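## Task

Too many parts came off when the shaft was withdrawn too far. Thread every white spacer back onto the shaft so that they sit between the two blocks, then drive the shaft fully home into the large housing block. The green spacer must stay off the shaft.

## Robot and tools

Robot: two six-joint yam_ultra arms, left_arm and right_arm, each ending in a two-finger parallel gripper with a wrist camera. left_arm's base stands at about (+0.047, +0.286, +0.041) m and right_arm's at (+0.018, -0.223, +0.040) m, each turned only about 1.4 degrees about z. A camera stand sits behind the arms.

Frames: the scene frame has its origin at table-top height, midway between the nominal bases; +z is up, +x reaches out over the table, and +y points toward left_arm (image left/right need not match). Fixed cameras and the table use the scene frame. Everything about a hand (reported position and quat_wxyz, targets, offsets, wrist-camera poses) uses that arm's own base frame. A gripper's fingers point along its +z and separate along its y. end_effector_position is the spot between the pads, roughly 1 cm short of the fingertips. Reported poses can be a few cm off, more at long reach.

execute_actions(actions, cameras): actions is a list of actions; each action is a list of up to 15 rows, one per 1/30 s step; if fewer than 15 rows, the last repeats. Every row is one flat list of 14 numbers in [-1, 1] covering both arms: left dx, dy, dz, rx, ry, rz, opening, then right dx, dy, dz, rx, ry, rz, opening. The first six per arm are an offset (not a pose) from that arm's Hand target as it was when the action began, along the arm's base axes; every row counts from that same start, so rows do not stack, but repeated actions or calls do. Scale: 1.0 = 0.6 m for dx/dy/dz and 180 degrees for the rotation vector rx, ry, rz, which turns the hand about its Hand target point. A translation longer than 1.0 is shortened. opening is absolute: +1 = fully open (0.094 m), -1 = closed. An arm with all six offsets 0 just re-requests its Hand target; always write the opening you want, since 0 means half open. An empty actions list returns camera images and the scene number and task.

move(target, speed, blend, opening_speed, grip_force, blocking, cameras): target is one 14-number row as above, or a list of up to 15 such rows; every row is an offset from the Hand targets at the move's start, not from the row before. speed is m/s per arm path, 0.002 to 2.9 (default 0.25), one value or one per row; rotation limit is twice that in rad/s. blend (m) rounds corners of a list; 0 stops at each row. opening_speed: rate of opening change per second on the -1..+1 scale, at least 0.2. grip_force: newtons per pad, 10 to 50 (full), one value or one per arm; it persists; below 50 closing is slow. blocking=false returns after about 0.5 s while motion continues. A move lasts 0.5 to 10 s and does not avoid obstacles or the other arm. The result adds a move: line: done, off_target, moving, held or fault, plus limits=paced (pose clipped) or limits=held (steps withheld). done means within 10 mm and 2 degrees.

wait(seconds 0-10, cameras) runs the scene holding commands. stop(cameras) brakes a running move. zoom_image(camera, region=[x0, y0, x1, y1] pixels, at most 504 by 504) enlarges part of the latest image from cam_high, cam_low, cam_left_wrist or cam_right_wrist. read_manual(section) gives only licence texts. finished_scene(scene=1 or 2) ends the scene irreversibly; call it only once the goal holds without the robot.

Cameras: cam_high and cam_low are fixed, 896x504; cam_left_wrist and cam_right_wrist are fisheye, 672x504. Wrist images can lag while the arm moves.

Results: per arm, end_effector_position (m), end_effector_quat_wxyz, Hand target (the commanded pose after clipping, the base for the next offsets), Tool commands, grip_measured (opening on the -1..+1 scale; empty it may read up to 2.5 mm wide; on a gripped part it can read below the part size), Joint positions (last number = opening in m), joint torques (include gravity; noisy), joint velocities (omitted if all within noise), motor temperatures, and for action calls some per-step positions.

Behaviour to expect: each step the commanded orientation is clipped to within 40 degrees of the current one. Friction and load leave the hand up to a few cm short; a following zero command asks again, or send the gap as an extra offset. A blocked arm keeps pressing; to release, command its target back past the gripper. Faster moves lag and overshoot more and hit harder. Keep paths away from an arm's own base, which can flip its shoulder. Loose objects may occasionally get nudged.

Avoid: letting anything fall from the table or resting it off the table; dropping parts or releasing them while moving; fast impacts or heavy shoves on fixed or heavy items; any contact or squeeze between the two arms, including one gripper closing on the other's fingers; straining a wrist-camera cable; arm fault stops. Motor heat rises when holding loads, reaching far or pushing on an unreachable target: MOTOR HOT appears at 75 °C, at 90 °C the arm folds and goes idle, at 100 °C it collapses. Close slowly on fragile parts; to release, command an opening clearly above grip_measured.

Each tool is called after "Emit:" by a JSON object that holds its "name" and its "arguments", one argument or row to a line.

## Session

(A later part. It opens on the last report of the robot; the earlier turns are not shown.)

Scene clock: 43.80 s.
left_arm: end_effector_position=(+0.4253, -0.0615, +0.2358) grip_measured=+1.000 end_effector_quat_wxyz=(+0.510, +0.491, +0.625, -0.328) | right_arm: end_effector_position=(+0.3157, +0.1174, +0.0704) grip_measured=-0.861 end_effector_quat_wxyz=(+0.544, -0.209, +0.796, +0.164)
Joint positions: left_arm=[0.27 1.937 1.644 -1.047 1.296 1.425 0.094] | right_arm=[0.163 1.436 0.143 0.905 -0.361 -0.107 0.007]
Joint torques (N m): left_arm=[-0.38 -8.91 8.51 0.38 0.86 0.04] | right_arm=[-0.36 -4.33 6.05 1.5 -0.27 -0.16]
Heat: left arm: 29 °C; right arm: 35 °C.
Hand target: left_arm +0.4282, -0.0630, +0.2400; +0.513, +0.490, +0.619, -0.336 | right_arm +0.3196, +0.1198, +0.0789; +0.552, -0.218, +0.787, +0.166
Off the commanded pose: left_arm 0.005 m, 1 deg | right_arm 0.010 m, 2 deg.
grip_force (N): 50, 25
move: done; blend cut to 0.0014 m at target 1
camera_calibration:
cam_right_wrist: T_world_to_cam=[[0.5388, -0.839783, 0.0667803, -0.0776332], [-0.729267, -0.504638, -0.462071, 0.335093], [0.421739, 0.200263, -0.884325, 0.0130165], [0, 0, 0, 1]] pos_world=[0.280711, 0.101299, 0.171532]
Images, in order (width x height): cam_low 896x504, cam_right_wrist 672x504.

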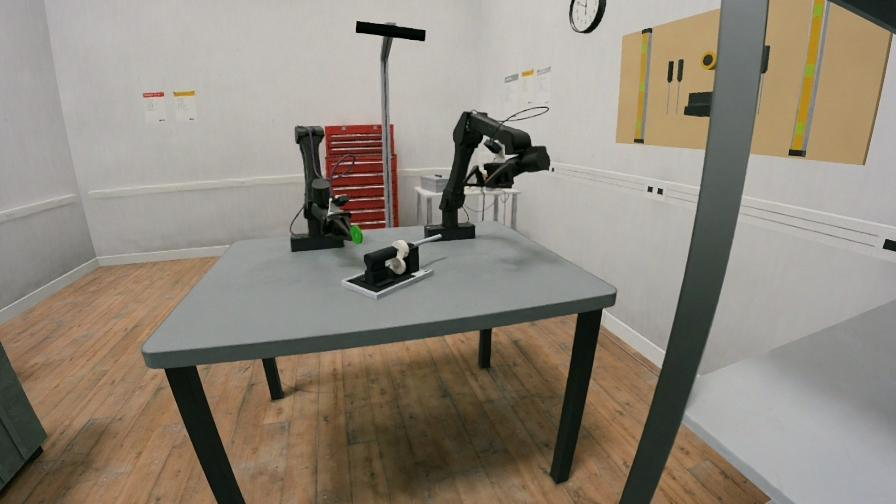

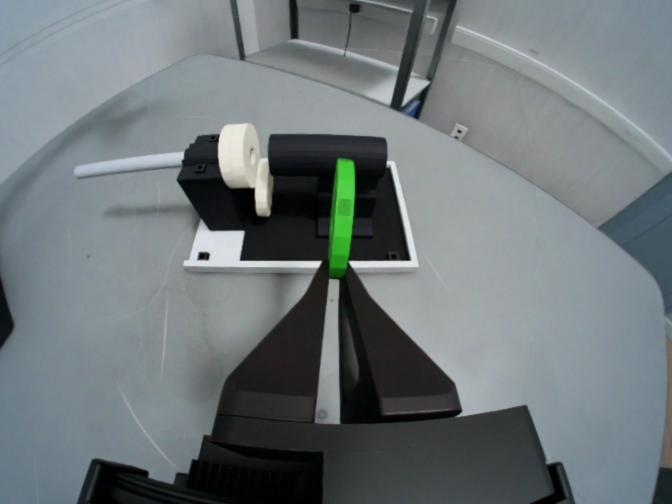

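Emit:
{"name": "move", "arguments": {
  "target": [
    [0,0,0,0,0,0,1,0.017,-0.3,0.06,-0.446,-0.083,0.0655,-0.95],
    [0,0,0,0,0,0,1,0.017,-0.3,-0.11,-0.446,-0.083,0.0655,-0.95]
  ],
  "speed": [0.3,0.12],
  "blend": [0.02,0],
  "cameras": ["all"]
}}

Scene clock: 49.20 s.
left_arm: end_effector_position=(+0.4253, -0.0615, +0.2358) grip_measured=+1.000 end_effector_quat_wxyz=(+0.510, +0.491, +0.625, -0.328) | right_arm: end_effector_position=(+0.3342, -0.0601, +0.0186) grip_measured=-0.861 end_effector_quat_wxyz=(-0.357, +0.612, -0.606, +0.361)
Joint positions: left_arm=[0.27 1.937 1.644 -1.047 1.296 1.425 0.094] | right_arm=[-0.332 1.672 0.18 0.962 -0.288 -1.747 0.007]
Joint torques (N m): left_arm=[-0.39 -9.02 8.31 0.36 0.89 0.07] | right_arm=[-0.58 -3.33 2.71 1.58 -0.12 -0.01]
Heat: left arm: 29 °C; right arm: 35 °C.
Hand target: left_arm +0.4282, -0.0630, +0.2400; +0.513, +0.490, +0.619, -0.336 | right_arm +0.3298, -0.0602, +0.0130; -0.354, +0.612, -0.612, +0.354
Off the commanded pose: left_arm 0.005 m, 1 deg | right_arm 0.007 m, 1 deg.
grip_force (N): 50, 25
move: done
camera_calibration:
cam_left_wrist: T_world_to_cam=[[-0.950284, -0.311076, 0.0138258, 0.380619], [-0.264661, 0.783507, -0.562203, 0.306618], [0.164055, -0.537912, -0.826884, 0.20168], [0, 0, 0, 1]] pos_world=[0.40976, -0.0133491, 0.333885]
cam_right_wrist: T_world_to_cam=[[0.477683, 0.1169, 0.87072, -0.170338], [-0.540726, -0.742016, 0.396267, 0.141882], [0.692412, -0.660111, -0.291238, -0.15816], [0, 0, 0, 1]] pos_world=[0.267598, 0.0207882, 0.0460311]

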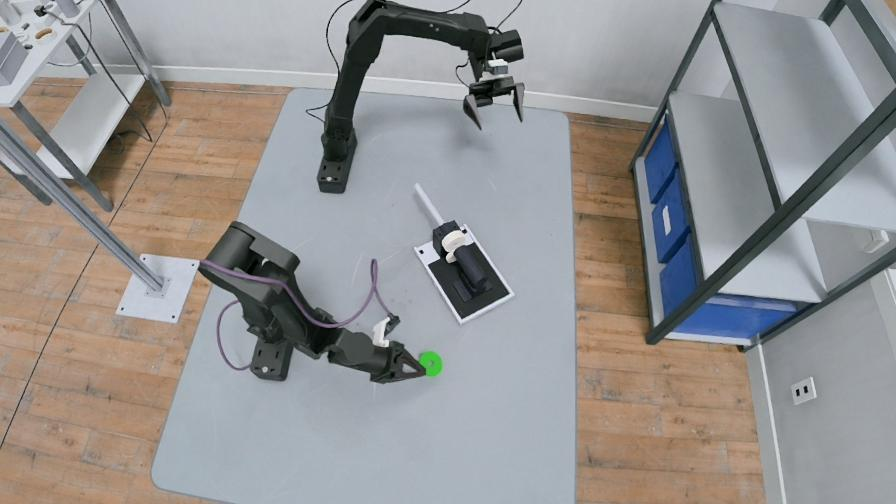

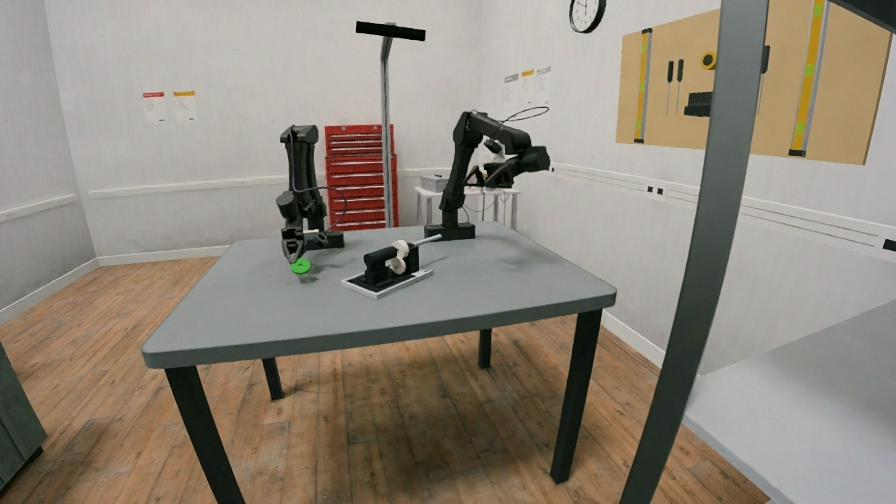

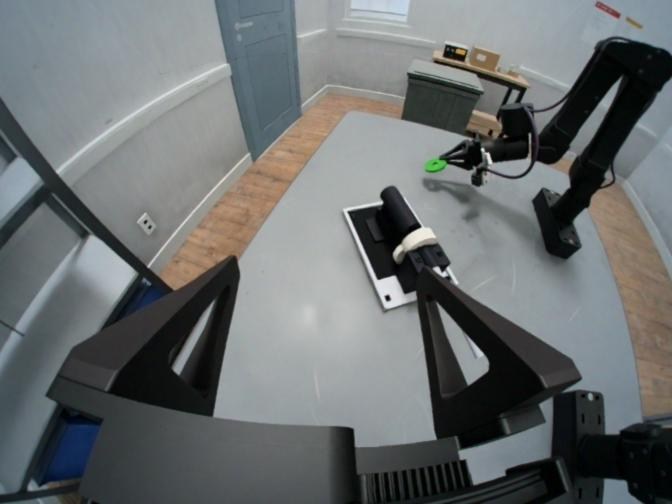

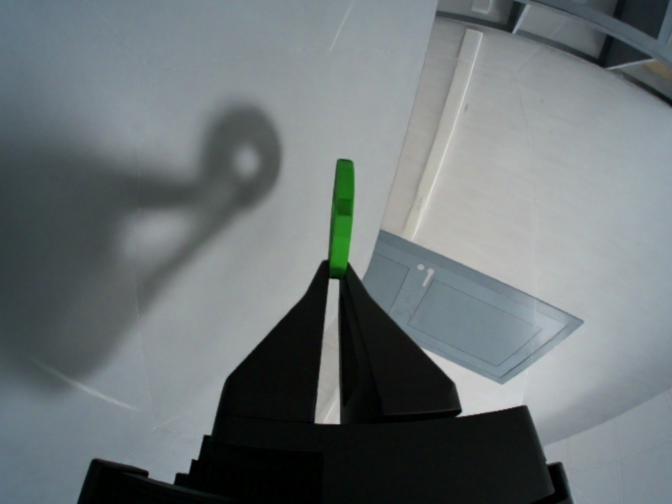

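Emit:
{"name": "move", "arguments": {
  "target": [0,0,0,0,0,0,1,0,0,-0.047,0,0,0,-0.95],
  "speed": 0.05,
  "cameras": ["cam_right_wrist","cam_low"]
}}

Emit:
{"name": "zoom_image", "arguments": {
  "camera": "cam_low",
  "region": [270, 230, 350, 300]
}}

Scene clock: 50.97 s.
left_arm: end_effector_position=(+0.4253, -0.0615, +0.2358) grip_measured=+1.000 end_effector_quat_wxyz=(+0.510, +0.491, +0.625, -0.328) | right_arm: end_effector_position=(+0.3342, -0.0600, -0.0107) grip_measured=-0.861 end_effector_quat_wxyz=(-0.356, +0.613, -0.607, +0.360)
Joint positions: left_arm=[0.27 1.937 1.644 -1.047 1.296 1.425 0.094] | right_arm=[-0.332 1.937 0.172 1.231 -0.288 -1.747 0.007]
Joint torques (N m): left_arm=[-0.28 -8.91 8.39 0.36 0.87 0.02] | right_arm=[-0.59 -3.89 1.33 1.63 -0.12 -0.02]
Heat: left arm: 29 °C; right arm: 35 °C.
Hand target: left_arm +0.4282, -0.0630, +0.2400; +0.513, +0.490, +0.619, -0.336 | right_arm +0.3299, -0.0603, -0.0152; -0.354, +0.612, -0.612, +0.355
Off the commanded pose: left_arm 0.005 m, 1 deg | right_arm 0.006 m, 1 deg.
grip_force (N): 50, 25
move: done
camera_calibration:
cam_right_wrist: T_world_to_cam=[[0.480773, 0.115797, 0.869166, -0.145839], [-0.539315, -0.742521, 0.397242, 0.152919], [0.691373, -0.659737, -0.294533, -0.166343], [0, 0, 0, 1]] pos_world=[0.267592, 0.0206904, 0.0170192]
Images, in order (width x height): cam_low 896x504, cam_right_wrist 672x504.

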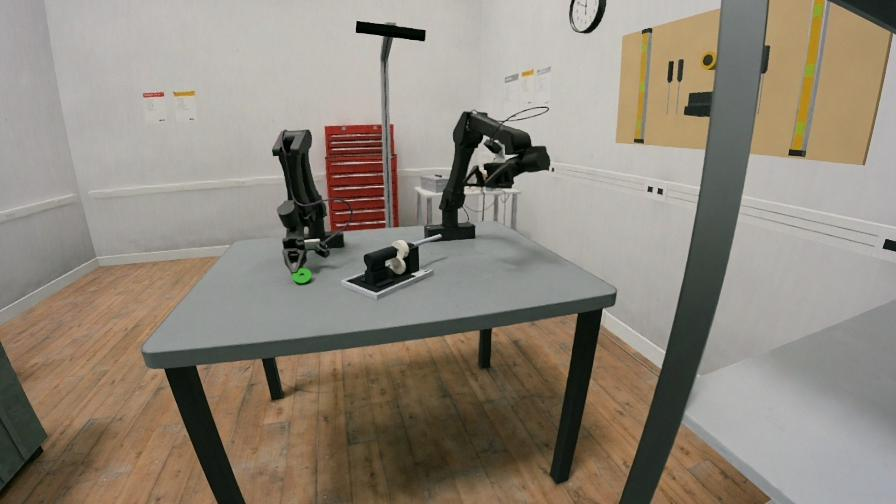

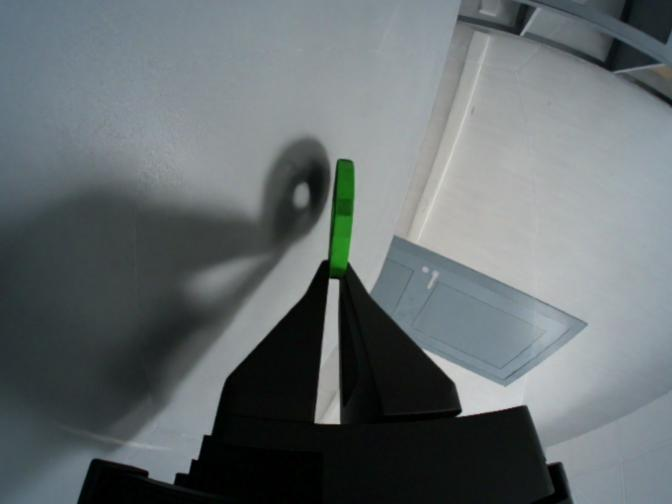

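Scaled by 6.300 from the camera's 896x504 image, which has a finer 1280x720 frame.

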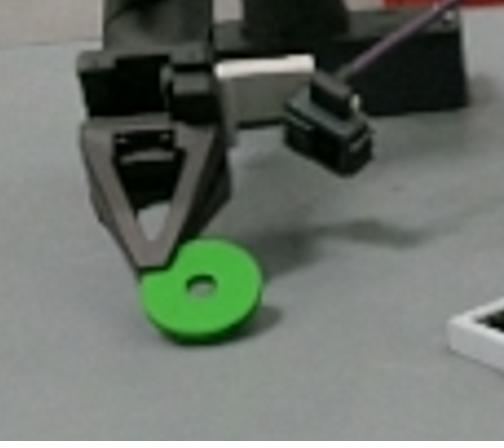

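Emit:
{"name": "move", "arguments": {
  "target": [
    [0,0,0,0,0,0,1,0,0,-0.009,0,0,0,-0.95],
    [0,0,0,0,0,0,1,0,0,-0.009,0,0,0,-0.7]
  ],
  "speed": 0.03,
  "opening_speed": 0.3,
  "cameras": ["cam_right_wrist"]
}}

Scene clock: 53.17 s.
left_arm: end_effector_position=(+0.4253, -0.0615, +0.2358) grip_measured=+1.000 end_effector_quat_wxyz=(+0.510, +0.491, +0.625, -0.328) | right_arm: end_effector_position=(+0.3347, -0.0602, -0.0143) grip_measured=-0.702 end_effector_quat_wxyz=(-0.357, +0.612, -0.605, +0.363)
Joint positions: left_arm=[0.27 1.937 1.644 -1.047 1.296 1.425 0.094] | right_arm=[-0.332 1.987 0.172 1.289 -0.288 -1.747 0.014]
Joint torques (N m): left_arm=[-0.34 -8.83 8.34 0.34 0.88 0.05] | right_arm=[-0.61 -3.93 1.2 1.56 -0.12 -0.01]
Heat: left arm: 29 °C; right arm: 35 °C.
Hand target: left_arm +0.4282, -0.0630, +0.2400; +0.513, +0.490, +0.619, -0.336 | right_arm +0.3300, -0.0603, -0.0205; -0.354, +0.612, -0.612, +0.355
Off the commanded pose: left_arm 0.005 m, 1 deg | right_arm 0.008 m, 1 deg.
grip_force (N): 50, 25
move: done
camera_calibration:
cam_right_wrist: T_world_to_cam=[[0.474193, 0.118096, 0.872465, -0.140549], [-0.542311, -0.741473, 0.395116, 0.15561], [0.693571, -0.660508, -0.287556, -0.168648], [0, 0, 0, 1]] pos_world=[0.268006, 0.0205857, 0.0126443]
Images, in order (width x height): cam_right_wrist 672x504.

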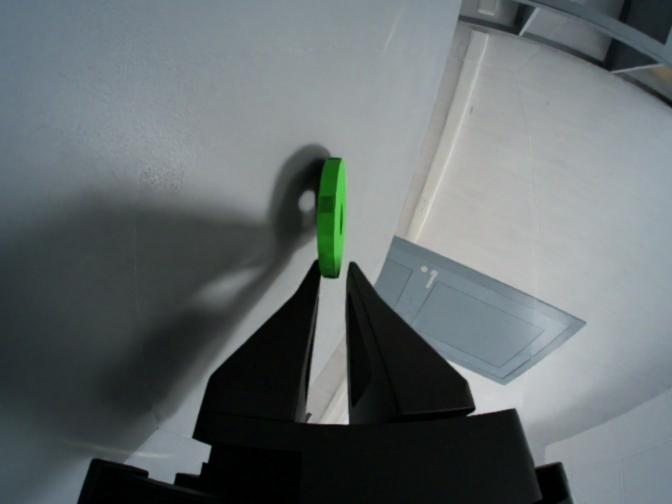

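Emit:
{"name": "move", "arguments": {
  "target": [
    [0,0,0,0,0,0,1,-0.07,0,0.005,0,0,0,-0.65],
    [0,0,0,0,0,0,1,-0.1,0,0.15,0,0,0,-0.6]
  ],
  "speed": [0.08,0.25],
  "blend": [0.005,0],
  "cameras": ["cam_right_wrist","cam_low"]
}}

Emit:
{"name": "zoom_image", "arguments": {
  "camera": "cam_low",
  "region": [270, 230, 440, 310]
}}

Scene clock: 56.57 s.
left_arm: end_effector_position=(+0.4253, -0.0615, +0.2358) grip_measured=+1.000 end_effector_quat_wxyz=(+0.510, +0.491, +0.625, -0.328) | right_arm: end_effector_position=(+0.2673, -0.0605, +0.0654) grip_measured=-0.602 end_effector_quat_wxyz=(-0.355, +0.608, -0.614, +0.356)
Joint positions: left_arm=[0.27 1.937 1.644 -1.047 1.296 1.425 0.094] | right_arm=[-0.501 0.862 0.097 0.191 -0.425 -1.829 0.019]
Joint torques (N m): left_arm=[-0.29 -9.01 8.58 0.36 0.86 0.06] | right_arm=[0.66 -0.43 8.36 1.22 -0.12 -0.08]
Heat: left arm: 29 °C; right arm: 35 °C.
Hand target: left_arm +0.4282, -0.0630, +0.2400; +0.513, +0.490, +0.619, -0.336 | right_arm +0.2698, -0.0602, +0.0693; -0.353, +0.612, -0.612, +0.354
Off the commanded pose: left_arm 0.005 m, 1 deg | right_arm 0.005 m, 1 deg.
grip_force (N): 50, 25
move: done
camera_calibration:
cam_right_wrist: T_world_to_cam=[[0.488178, 0.100634, 0.866923, -0.18258], [-0.545689, -0.740017, 0.393189, 0.0884317], [0.681106, -0.665017, -0.306345, -0.0947864], [0, 0, 0, 1]] pos_world=[0.201947, 0.0207803, 0.094475]
Images, in order (width x height): cam_low 896x504, cam_right_wrist 672x504.

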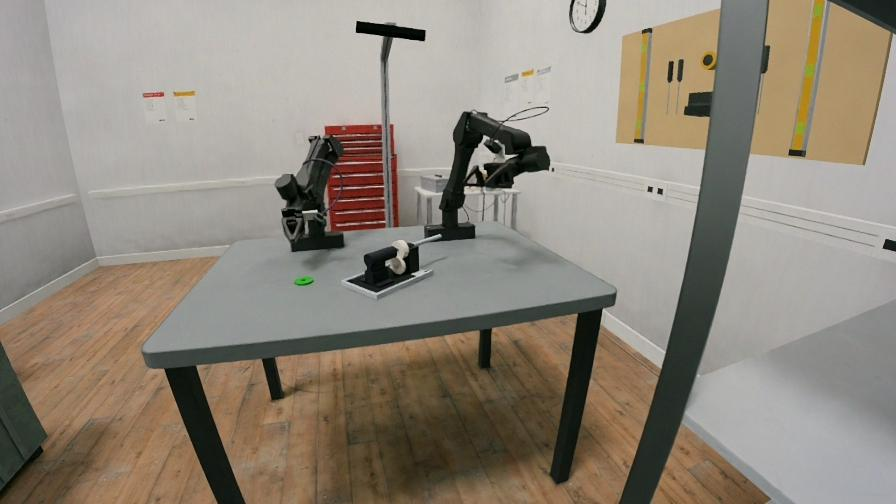

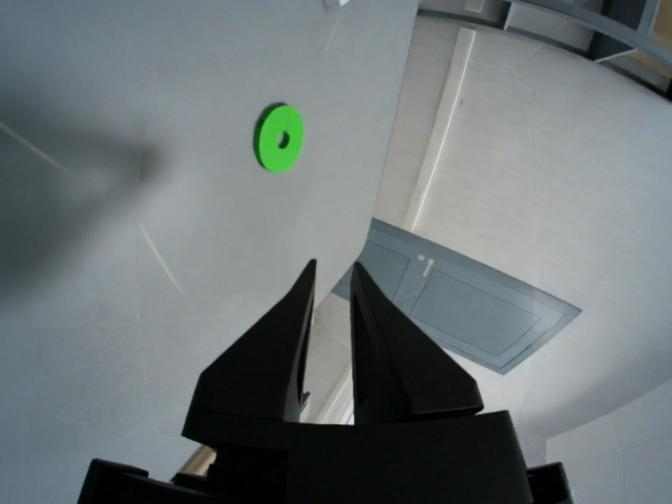

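Scaled by 2.965 from the camera's 896x504 image, which has a finer 1280x720 frame.

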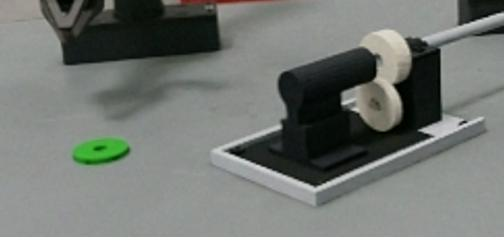

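Emit:
{"name": "move", "arguments": {
  "target": [
    [0,0,0,0,0,0,1,0.04,0.3,0.05,0.446,0.083,-0.0655,-0.45],
    [0,0,0,0,0,0,1,0.08,0.415,-0.08,0.446,0.083,-0.0655,-0.45]
  ],
  "speed": 0.25,
  "blend": [0.03,0],
  "cameras": ["cam_right_wrist"]
}}

Emit:
{"name": "zoom_image", "arguments": {
  "camera": "cam_right_wrist",
  "region": [200, 55, 500, 295]
}}

Scene clock: 62.93 s.
left_arm: end_effector_position=(+0.4253, -0.0615, +0.2358) grip_measured=+1.000 end_effector_quat_wxyz=(+0.510, +0.491, +0.625, -0.328) | right_arm: end_effector_position=(+0.3151, +0.1878, +0.0213) grip_measured=-0.452 end_effector_quat_wxyz=(+0.548, -0.224, +0.788, +0.167)
Joint positions: left_arm=[0.27 1.937 1.644 -1.047 1.296 1.425 0.094] | right_arm=[0.502 1.992 0.195 1.445 -0.067 -0.004 0.026]
Joint torques (N m): left_arm=[-0.36 -8.91 8.4 0.34 0.84 0.08] | right_arm=[0.66 -4.18 2.76 1.79 0.15 0.04]
Heat: left arm: 29 °C; right arm: 35 °C.
Hand target: left_arm +0.4282, -0.0630, +0.2400; +0.513, +0.490, +0.619, -0.336 | right_arm +0.3178, +0.1887, +0.0213; +0.552, -0.218, +0.787, +0.166
Off the commanded pose: left_arm 0.005 m, 1 deg | right_arm 0.003 m, 1 deg.
grip_force (N): 50, 25
move: done
camera_calibration:
cam_right_wrist: T_world_to_cam=[[0.561354, -0.823411, 0.0829264, -0.0254567], [-0.70554, -0.52854, -0.472079, 0.344657], [0.432545, 0.206496, -0.877647, -0.0489592], [0, 0, 0, 1]] pos_world=[0.278636, 0.171313, 0.121847]
Images, in order (width x height): cam_right_wrist 672x504.

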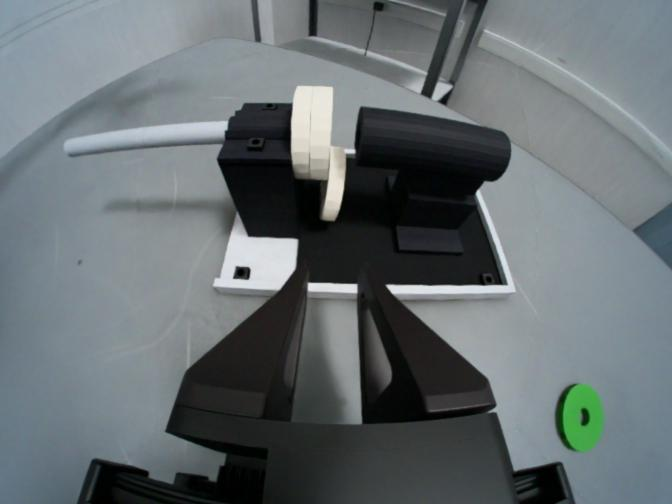

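Scaled by 1.680 from the camera's 672x504 image, which has a finer 960x720 frame.

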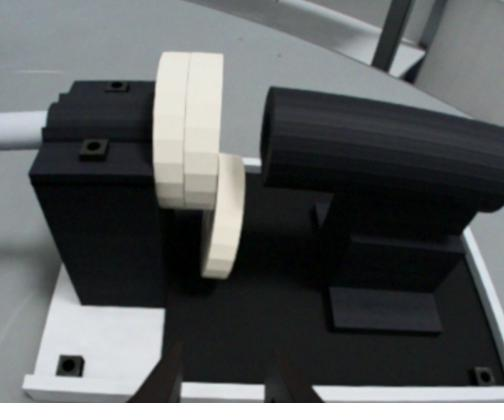

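Emit:
{"name": "move", "arguments": {
  "target": [
    [0,0,0,0,0,0,1,0.025,0.017,-0.045,0,0,0,-0.57],
    [0,0,0,0,0,0,1,0.06,0.042,-0.054,0,0,0,-0.57]
  ],
  "speed": [0.12,0.06],
  "blend": [0.01,0],
  "cameras": ["cam_right_wrist"]
}}

Emit:
{"name": "zoom_image", "arguments": {
  "camera": "cam_right_wrist",
  "region": [240, 105, 440, 305]
}}

Scene clock: 65.43 s.
left_arm: end_effector_position=(+0.4253, -0.0615, +0.2358) grip_measured=+1.000 end_effector_quat_wxyz=(+0.510, +0.491, +0.625, -0.328) | right_arm: end_effector_position=(+0.3539, +0.2143, -0.0047) grip_measured=-0.568 end_effector_quat_wxyz=(+0.557, -0.223, +0.782, +0.169)
Joint positions: left_arm=[0.27 1.937 1.644 -1.047 1.296 1.425 0.094] | right_arm=[0.52 2.223 0.398 1.496 -0.049 0.001 0.02]
Joint torques (N m): left_arm=[-0.23 -8.83 8.44 0.39 0.86 0.03] | right_arm=[0.64 -5.39 2.36 1.66 0.18 0.03]
Heat: left arm: 29 °C; right arm: 35 °C.
Hand target: left_arm +0.4282, -0.0630, +0.2400; +0.513, +0.490, +0.619, -0.336 | right_arm +0.3539, +0.2139, -0.0111; +0.552, -0.218, +0.787, +0.166
Off the commanded pose: left_arm 0.005 m, 1 deg | right_arm 0.006 m, 1 deg.
grip_force (N): 50, 25
move: done
camera_calibration:
cam_right_wrist: T_world_to_cam=[[0.560004, -0.824106, 0.0851193, -0.0226814], [-0.696321, -0.523847, -0.490633, 0.36943], [0.448923, 0.215486, -0.867199, -0.101704], [0, 0, 0, 1]] pos_world=[0.315601, 0.196749, 0.0949877]
Images, in order (width x height): cam_right_wrist 672x504.

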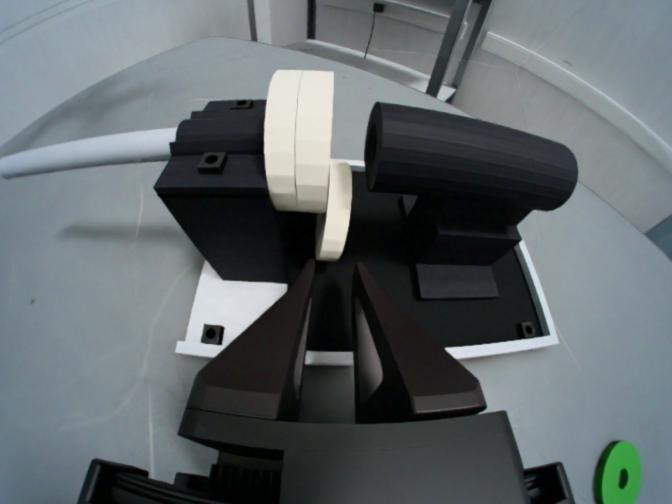

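Scaled by 2.520 from the camera's 672x504 image, which has a finer 960x720 frame.

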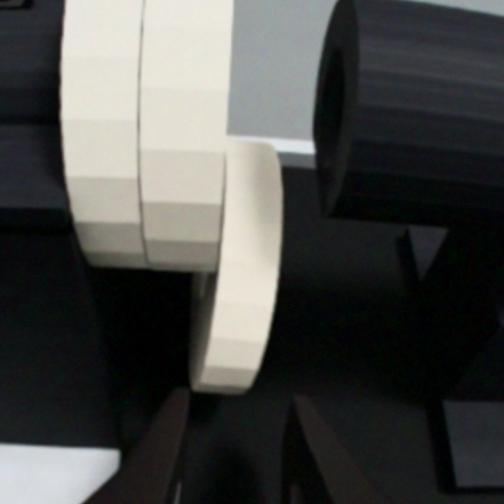

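Emit:
{"name": "move", "arguments": {
  "target": [
    [0,0,0,0,0,0,1,-0.0028,0.0042,0,0,0,0,-0.57],
    [0,0,0,0,0,0,1,0.0085,0.0116,0,0,0,0,-0.57]
  ],
  "speed": [0.05,0.05],
  "cameras": ["cam_right_wrist"]
}}

Emit:
{"name": "zoom_image", "arguments": {
  "camera": "cam_right_wrist",
  "region": [240, 105, 440, 305]
}}

Scene clock: 68.37 s.
left_arm: end_effector_position=(+0.4253, -0.0615, +0.2358) grip_measured=+1.000 end_effector_quat_wxyz=(+0.510, +0.491, +0.625, -0.328) | right_arm: end_effector_position=(+0.3594, +0.2215, -0.0027) grip_measured=-0.568 end_effector_quat_wxyz=(+0.560, -0.222, +0.780, +0.170)
Joint positions: left_arm=[0.27 1.937 1.644 -1.047 1.296 1.425 0.094] | right_arm=[0.535 2.223 0.428 1.474 -0.036 0.006 0.02]
Joint torques (N m): left_arm=[-0.28 -8.83 8.35 0.36 0.88 0.05] | right_arm=[0.64 -5.59 2.58 1.58 0.16 0.03]
Heat: left arm: 29 °C; right arm: 36 °C.
Hand target: left_arm +0.4282, -0.0630, +0.2400; +0.513, +0.490, +0.619, -0.336 | right_arm +0.3589, +0.2210, -0.0111; +0.552, -0.218, +0.787, +0.166
Off the commanded pose: left_arm 0.005 m, 1 deg | right_arm 0.008 m, 1 deg.
grip_force (N): 50, 25
move: done
camera_calibration:
cam_right_wrist: T_world_to_cam=[[0.559298, -0.824574, 0.0852255, -0.0195363], [-0.693018, -0.52151, -0.497748, 0.376235], [0.454876, 0.219327, -0.863124, -0.106974], [0, 0, 0, 1]] pos_world=[0.320324, 0.203564, 0.0966039]
Images, in order (width x height): cam_right_wrist 672x504.

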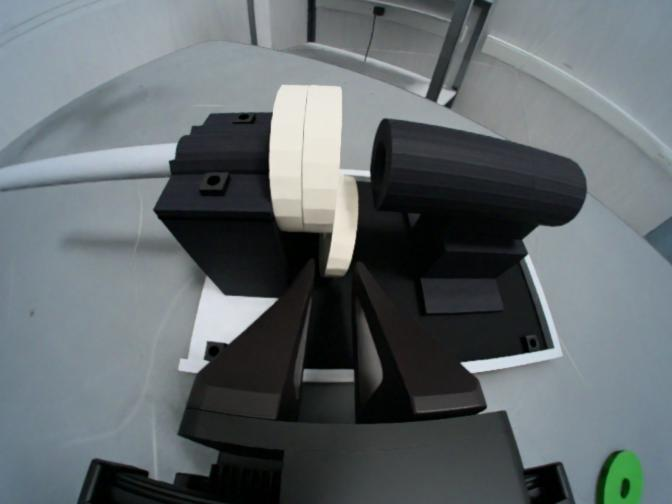

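Scaled by 2.520 from the camera's 672x504 image, which has a finer 960x720 frame.

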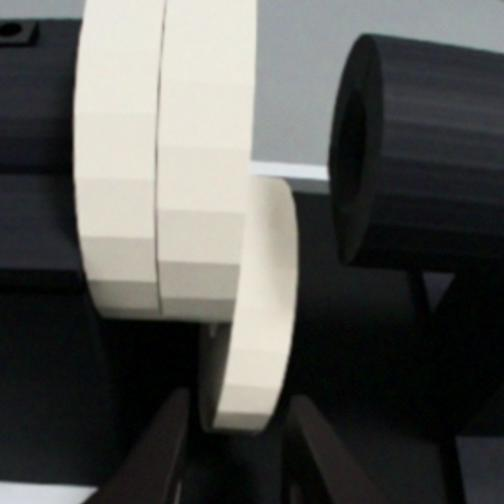

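Emit:
{"name": "move", "arguments": {
  "target": [
    [0,0,0,0,0,0,1,0.007,0.0046,-0.002,0,0,0,-0.57],
    [0,0,0,0,0,0,1,0.007,0.0046,-0.002,0,0,0,-0.9]
  ],
  "speed": [0.05,0.05],
  "opening_speed": 0.3,
  "cameras": ["cam_right_wrist","cam_low"]
}}

Emit:
{"name": "zoom_image", "arguments": {
  "camera": "cam_right_wrist",
  "region": [240, 105, 440, 305]
}}

Emit:
{"name": "zoom_image", "arguments": {
  "camera": "cam_low",
  "region": [350, 225, 440, 300]
}}

Scene clock: 72.70 s.
left_arm: end_effector_position=(+0.4253, -0.0615, +0.2358) grip_measured=+1.000 end_effector_quat_wxyz=(+0.510, +0.491, +0.625, -0.328) | right_arm: end_effector_position=(+0.3636, +0.2234, -0.0035) grip_measured=-0.779 end_effector_quat_wxyz=(+0.560, -0.220, +0.780, +0.170)
Joint positions: left_arm=[0.27 1.937 1.644 -1.047 1.296 1.425 0.094] | right_arm=[0.535 2.229 0.447 1.463 -0.033 0.008 0.01]
Joint torques (N m): left_arm=[-0.28 -8.94 8.44 0.39 0.87 0.02] | right_arm=[0.73 -5.68 2.85 1.55 0.13 0.02]
Heat: left arm: 29 °C; right arm: 36 °C.
Hand target: left_arm +0.4282, -0.0630, +0.2400; +0.513, +0.490, +0.619, -0.336 | right_arm +0.3631, +0.2237, -0.0122; +0.552, -0.218, +0.787, +0.166
Off the commanded pose: left_arm 0.005 m, 1 deg | right_arm 0.009 m, 1 deg.
grip_force (N): 50, 25
move: done
camera_calibration:
cam_right_wrist: T_world_to_cam=[[0.556414, -0.826599, 0.0844826, -0.0188321], [-0.694511, -0.518484, -0.498828, 0.379711], [0.456133, 0.218881, -0.862574, -0.110361], [0, 0, 0, 1]] pos_world=[0.324531, 0.205463, 0.0958067]
Images, in order (width x height): cam_low 896x504, cam_right_wrist 672x504.

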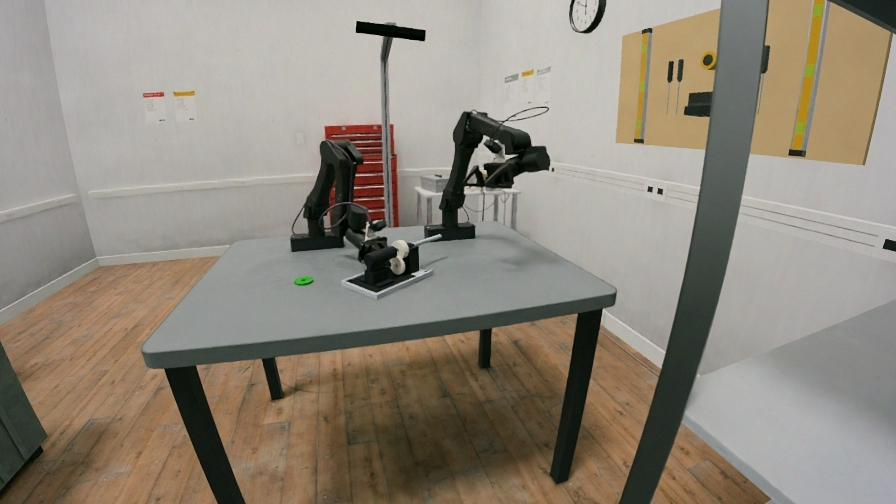

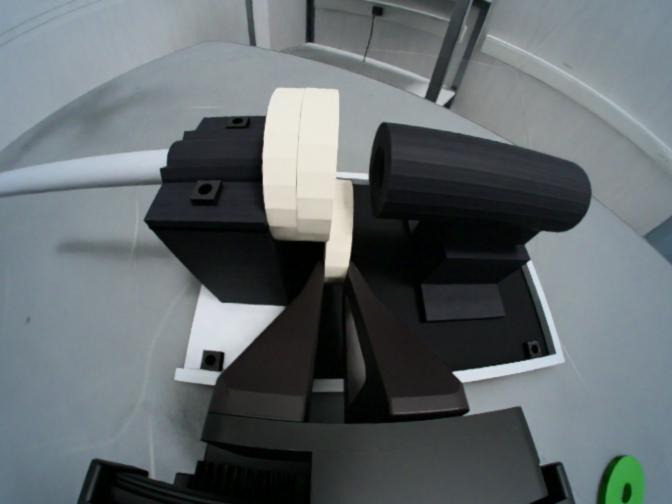

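Scaled by 2.520 from the camera's 672x504 image, which has a finer 960x720 frame.

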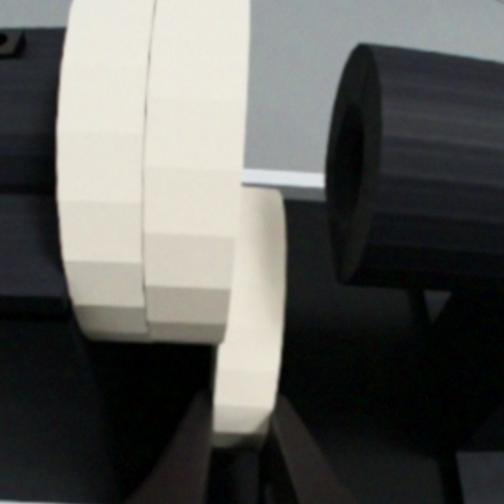

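Scaled by 5.600 from the camera's 896x504 image, which has a finer 1280x720 frame.

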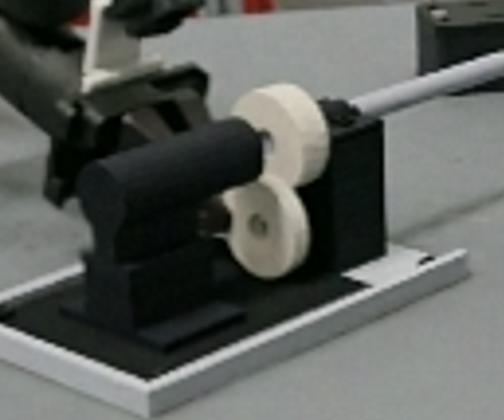

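Emit:
{"name": "move", "arguments": {
  "target": [0,0,0,0,0,0,1,0.0092,-0.0138,0.002,0,0,0,-0.95],
  "speed": 0.04,
  "cameras": ["cam_right_wrist","cam_low"]
}}

Emit:
{"name": "zoom_image", "arguments": {
  "camera": "cam_right_wrist",
  "region": [240, 75, 440, 305]
}}

Emit:
{"name": "zoom_image", "arguments": {
  "camera": "cam_low",
  "region": [350, 225, 440, 300]
}}

Scene clock: 74.17 s.
left_arm: end_effector_position=(+0.4253, -0.0615, +0.2358) grip_measured=+1.000 end_effector_quat_wxyz=(+0.510, +0.491, +0.625, -0.328) | right_arm: end_effector_position=(+0.3667, +0.2180, -0.0036) grip_measured=-0.780 end_effector_quat_wxyz=(+0.560, -0.217, +0.781, +0.171)
Joint positions: left_arm=[0.27 1.937 1.644 -1.047 1.296 1.425 0.094] | right_arm=[0.511 2.229 0.447 1.462 -0.054 0.008 0.01]
Joint torques (N m): left_arm=[-0.32 -9.01 8.49 0.34 0.9 0.06] | right_arm=[-0.75 -6.17 2.99 1.47 -0.02 -0.1]
Heat: left arm: 29 °C; right arm: 36 °C.
Hand target: left_arm +0.4282, -0.0630, +0.2400; +0.513, +0.490, +0.619, -0.336 | right_arm +0.3687, +0.2154, -0.0111; +0.552, -0.218, +0.787, +0.166
Off the commanded pose: left_arm 0.005 m, 1 deg | right_arm 0.008 m, 1 deg.
grip_force (N): 50, 25
move: done
camera_calibration:
cam_right_wrist: T_world_to_cam=[[0.553904, -0.828944, 0.0777315, -0.0236467], [-0.698333, -0.513397, -0.498753, 0.379246], [0.453346, 0.221979, -0.863252, -0.110257], [0, 0, 0, 1]] pos_world=[0.327922, 0.199577, 0.0958088]
Images, in order (width x height): cam_low 896x504, cam_right_wrist 672x504.

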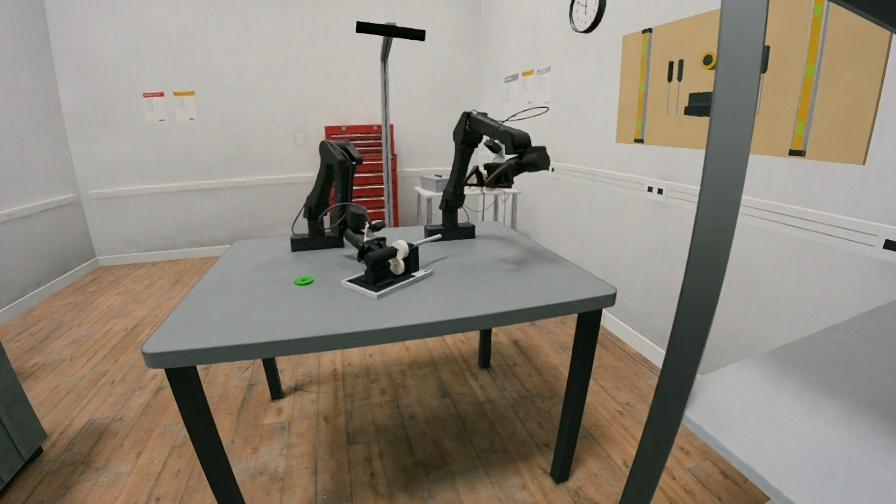

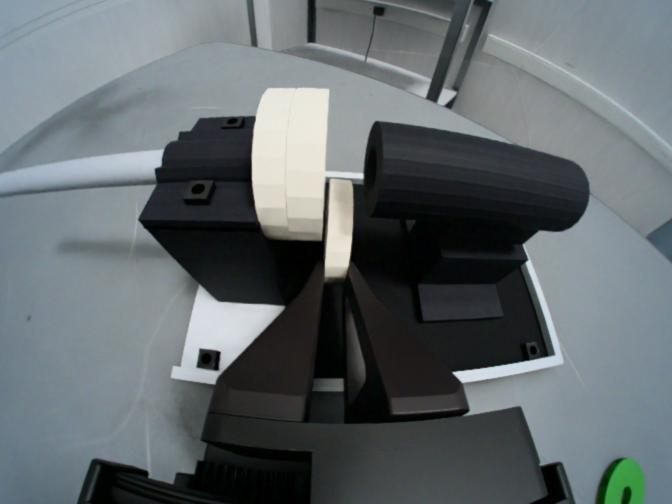

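Scaled by 2.191 from the camera's 672x504 image, which has a finer 960x720 frame.

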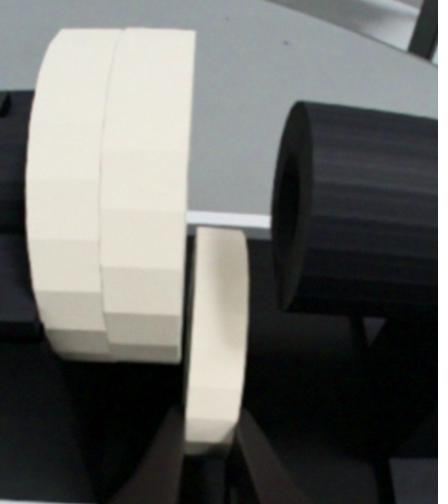

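Scaled by 5.600 from the camera's 896x504 image, which has a finer 1280x720 frame.

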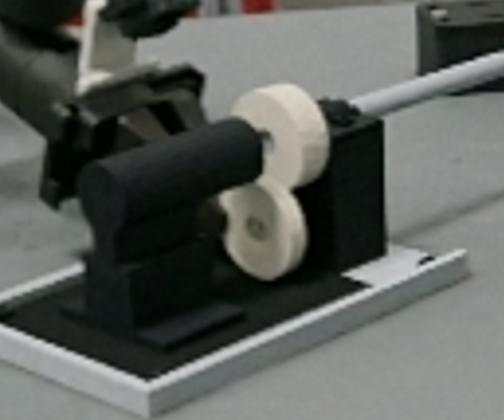

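Emit:
{"name": "move", "arguments": {
  "target": [
    [0,0,0,0,0,0,1,0.0046,-0.0069,0.003,0,0,0,-0.95],
    [0,0,0,0,0,0,1,-0.094,-0.0716,0.007,0,0,0,-0.95],
    [0,0,0,0,0,0,1,-0.11,-0.15,0.15,0,0,0,-0.95]
  ],
  "speed": [0.05,0.08,0.2],
  "blend": [0.003,0.02,0],
  "cameras": ["cam_right_wrist","cam_low"]
}}

Emit:
{"name": "zoom_image", "arguments": {
  "camera": "cam_right_wrist",
  "region": [150, 60, 450, 300]
}}

Emit:
{"name": "zoom_image", "arguments": {
  "camera": "cam_low",
  "region": [340, 215, 430, 290]
}}

Scene clock: 81.83 s.
left_arm: end_effector_position=(+0.4253, -0.0615, +0.2358) grip_measured=+1.000 end_effector_quat_wxyz=(+0.510, +0.491, +0.625, -0.328) | right_arm: end_effector_position=(+0.2978, +0.1235, +0.0698) grip_measured=-0.780 end_effector_quat_wxyz=(+0.542, -0.211, +0.796, +0.166)
Joint positions: left_arm=[0.27 1.937 1.644 -1.047 1.296 1.425 0.094] | right_arm=[0.213 1.351 0.086 0.88 -0.321 -0.089 0.01]
Joint torques (N m): left_arm=[-0.31 -8.95 8.51 0.34 0.87 0.11] | right_arm=[-0.25 -3.75 6.3 1.5 -0.18 -0.14]
Heat: left arm: 29 °C; right arm: 36 °C.
Hand target: left_arm +0.4282, -0.0630, +0.2400; +0.513, +0.490, +0.619, -0.336 | right_arm +0.3026, +0.1254, +0.0789; +0.552, -0.218, +0.787, +0.166
Off the commanded pose: left_arm 0.005 m, 1 deg | right_arm 0.011 m, 2 deg.
grip_force (N): 50, 25
move: off_target (right_arm); blend cut to 0.0026 m at target 1
camera_calibration:
cam_right_wrist: T_world_to_cam=[[0.544532, -0.836186, 0.0654127, -0.0648882], [-0.727192, -0.509535, -0.459963, 0.32456], [0.417945, 0.202897, -0.885525, 0.01976], [0, 0, 0, 1]] pos_world=[0.263092, 0.107107, 0.171028]
Images, in order (width x height): cam_low 896x504, cam_right_wrist 672x504.

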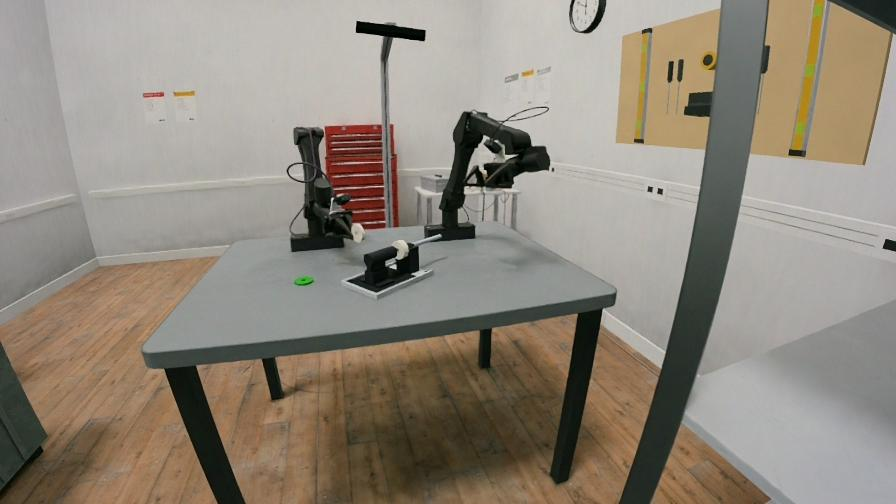

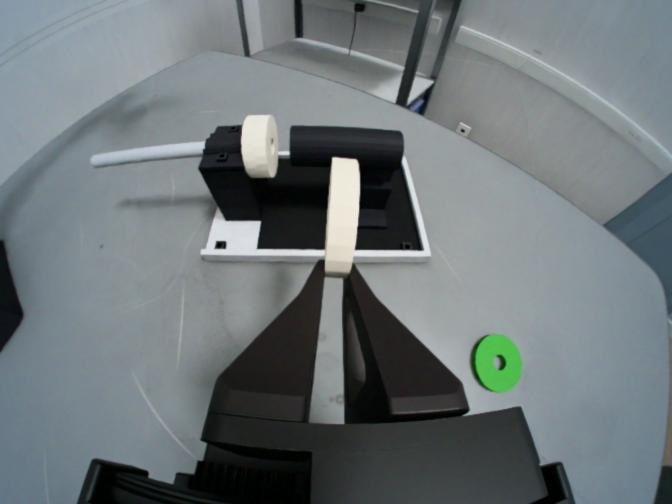

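Scaled by 1.680 from the camera's 672x504 image, which has a finer 960x720 frame.

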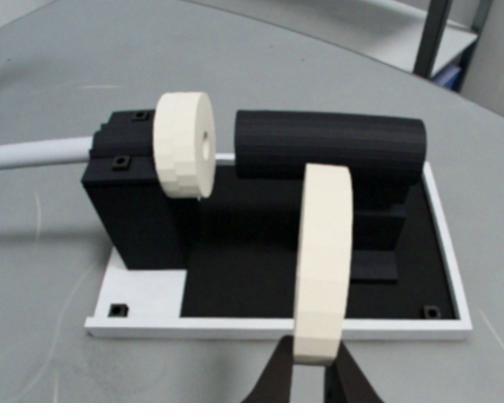

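Scaled by 5.600 from the camera's 896x504 image, which has a finer 1280x720 frame.

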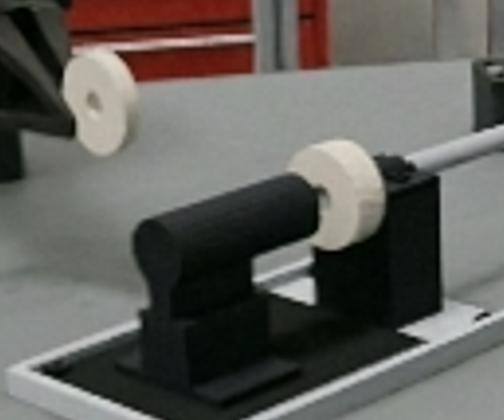

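Emit:
{"name": "move", "arguments": {
  "target": [0,0,0,0,0,0,1,-0.051,-0.122,-0.05,-0.0925,0.1387,0,-0.95],
  "speed": 0.2,
  "cameras": ["cam_right_wrist","cam_low","cam_high"]
}}

Emit:
{"name": "zoom_image", "arguments": {
  "camera": "cam_low",
  "region": [270, 215, 370, 295]
}}

Scene clock: 86.50 s.
left_arm: end_effector_position=(+0.4253, -0.0615, +0.2358) grip_measured=+1.000 end_effector_quat_wxyz=(+0.510, +0.491, +0.625, -0.328) | right_arm: end_effector_position=(+0.2667, +0.0543, +0.0431) grip_measured=-0.780 end_effector_quat_wxyz=(+0.328, -0.251, +0.905, +0.100)
Joint positions: left_arm=[0.27 1.937 1.644 -1.047 1.296 1.425 0.094] | right_arm=[-0.053 1.125 0.399 -0.243 -0.382 -0.473 0.01]
Joint torques (N m): left_arm=[-0.25 -8.91 8.47 0.35 0.86 0.06] | right_arm=[-0.49 -1.81 8.14 0.92 -0.16 -0.15]
Heat: left arm: 29 °C; right arm: 36 °C.
Hand target: left_arm +0.4282, -0.0630, +0.2400; +0.513, +0.490, +0.619, -0.336 | right_arm +0.2720, +0.0521, +0.0489; +0.332, -0.254, +0.903, +0.094
Off the commanded pose: left_arm 0.005 m, 1 deg | right_arm 0.008 m, 1 deg.
grip_force (N): 50, 25
move: done
camera_calibration:
cam_right_wrist: T_world_to_cam=[[0.584086, -0.809723, 0.0564948, -0.115693], [-0.811627, -0.583502, 0.0280601, 0.260037], [0.0102439, -0.0622422, -0.998009, 0.151128], [0, 0, 0, 1]] pos_world=[0.27708, 0.0674589, 0.150067]
Images, in order (width x height): cam_high 896x504, cam_low 896x504, cam_right_wrist 672x504.

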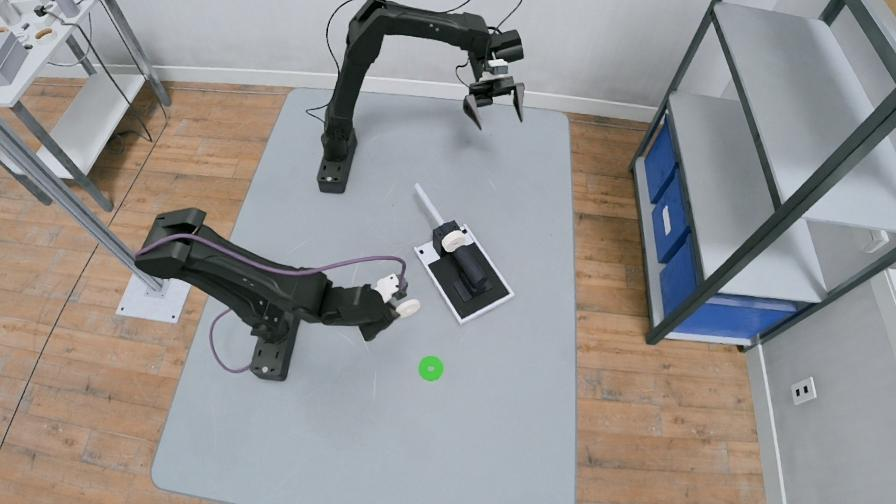

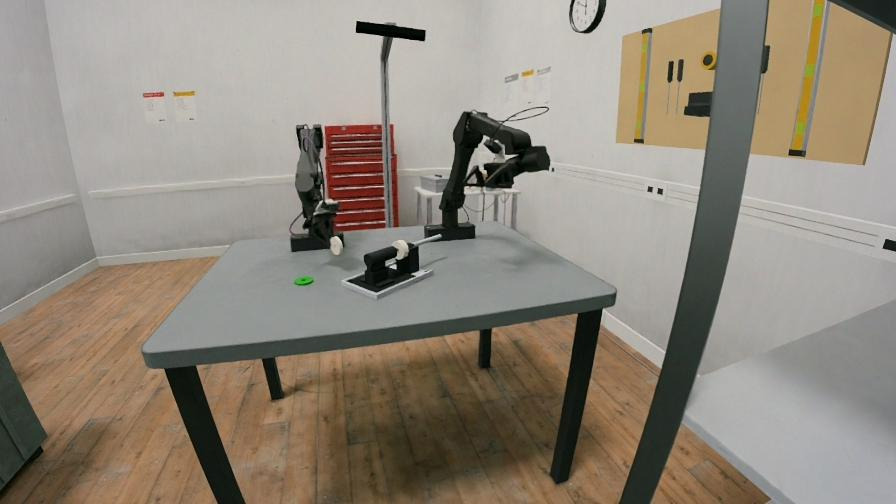

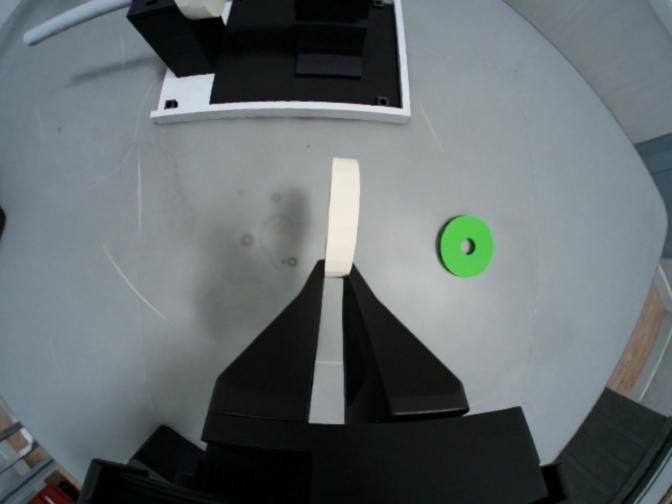

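Scaled by 5.040 from the camera's 896x504 image, which has a finer 1280x720 frame.

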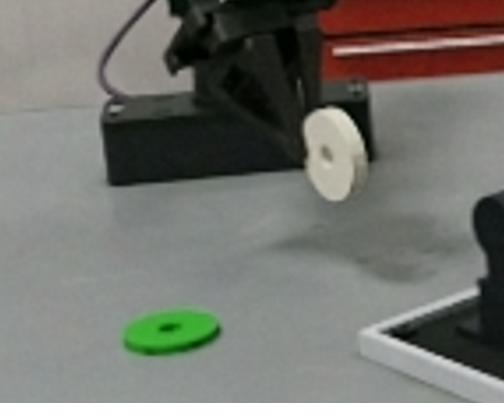

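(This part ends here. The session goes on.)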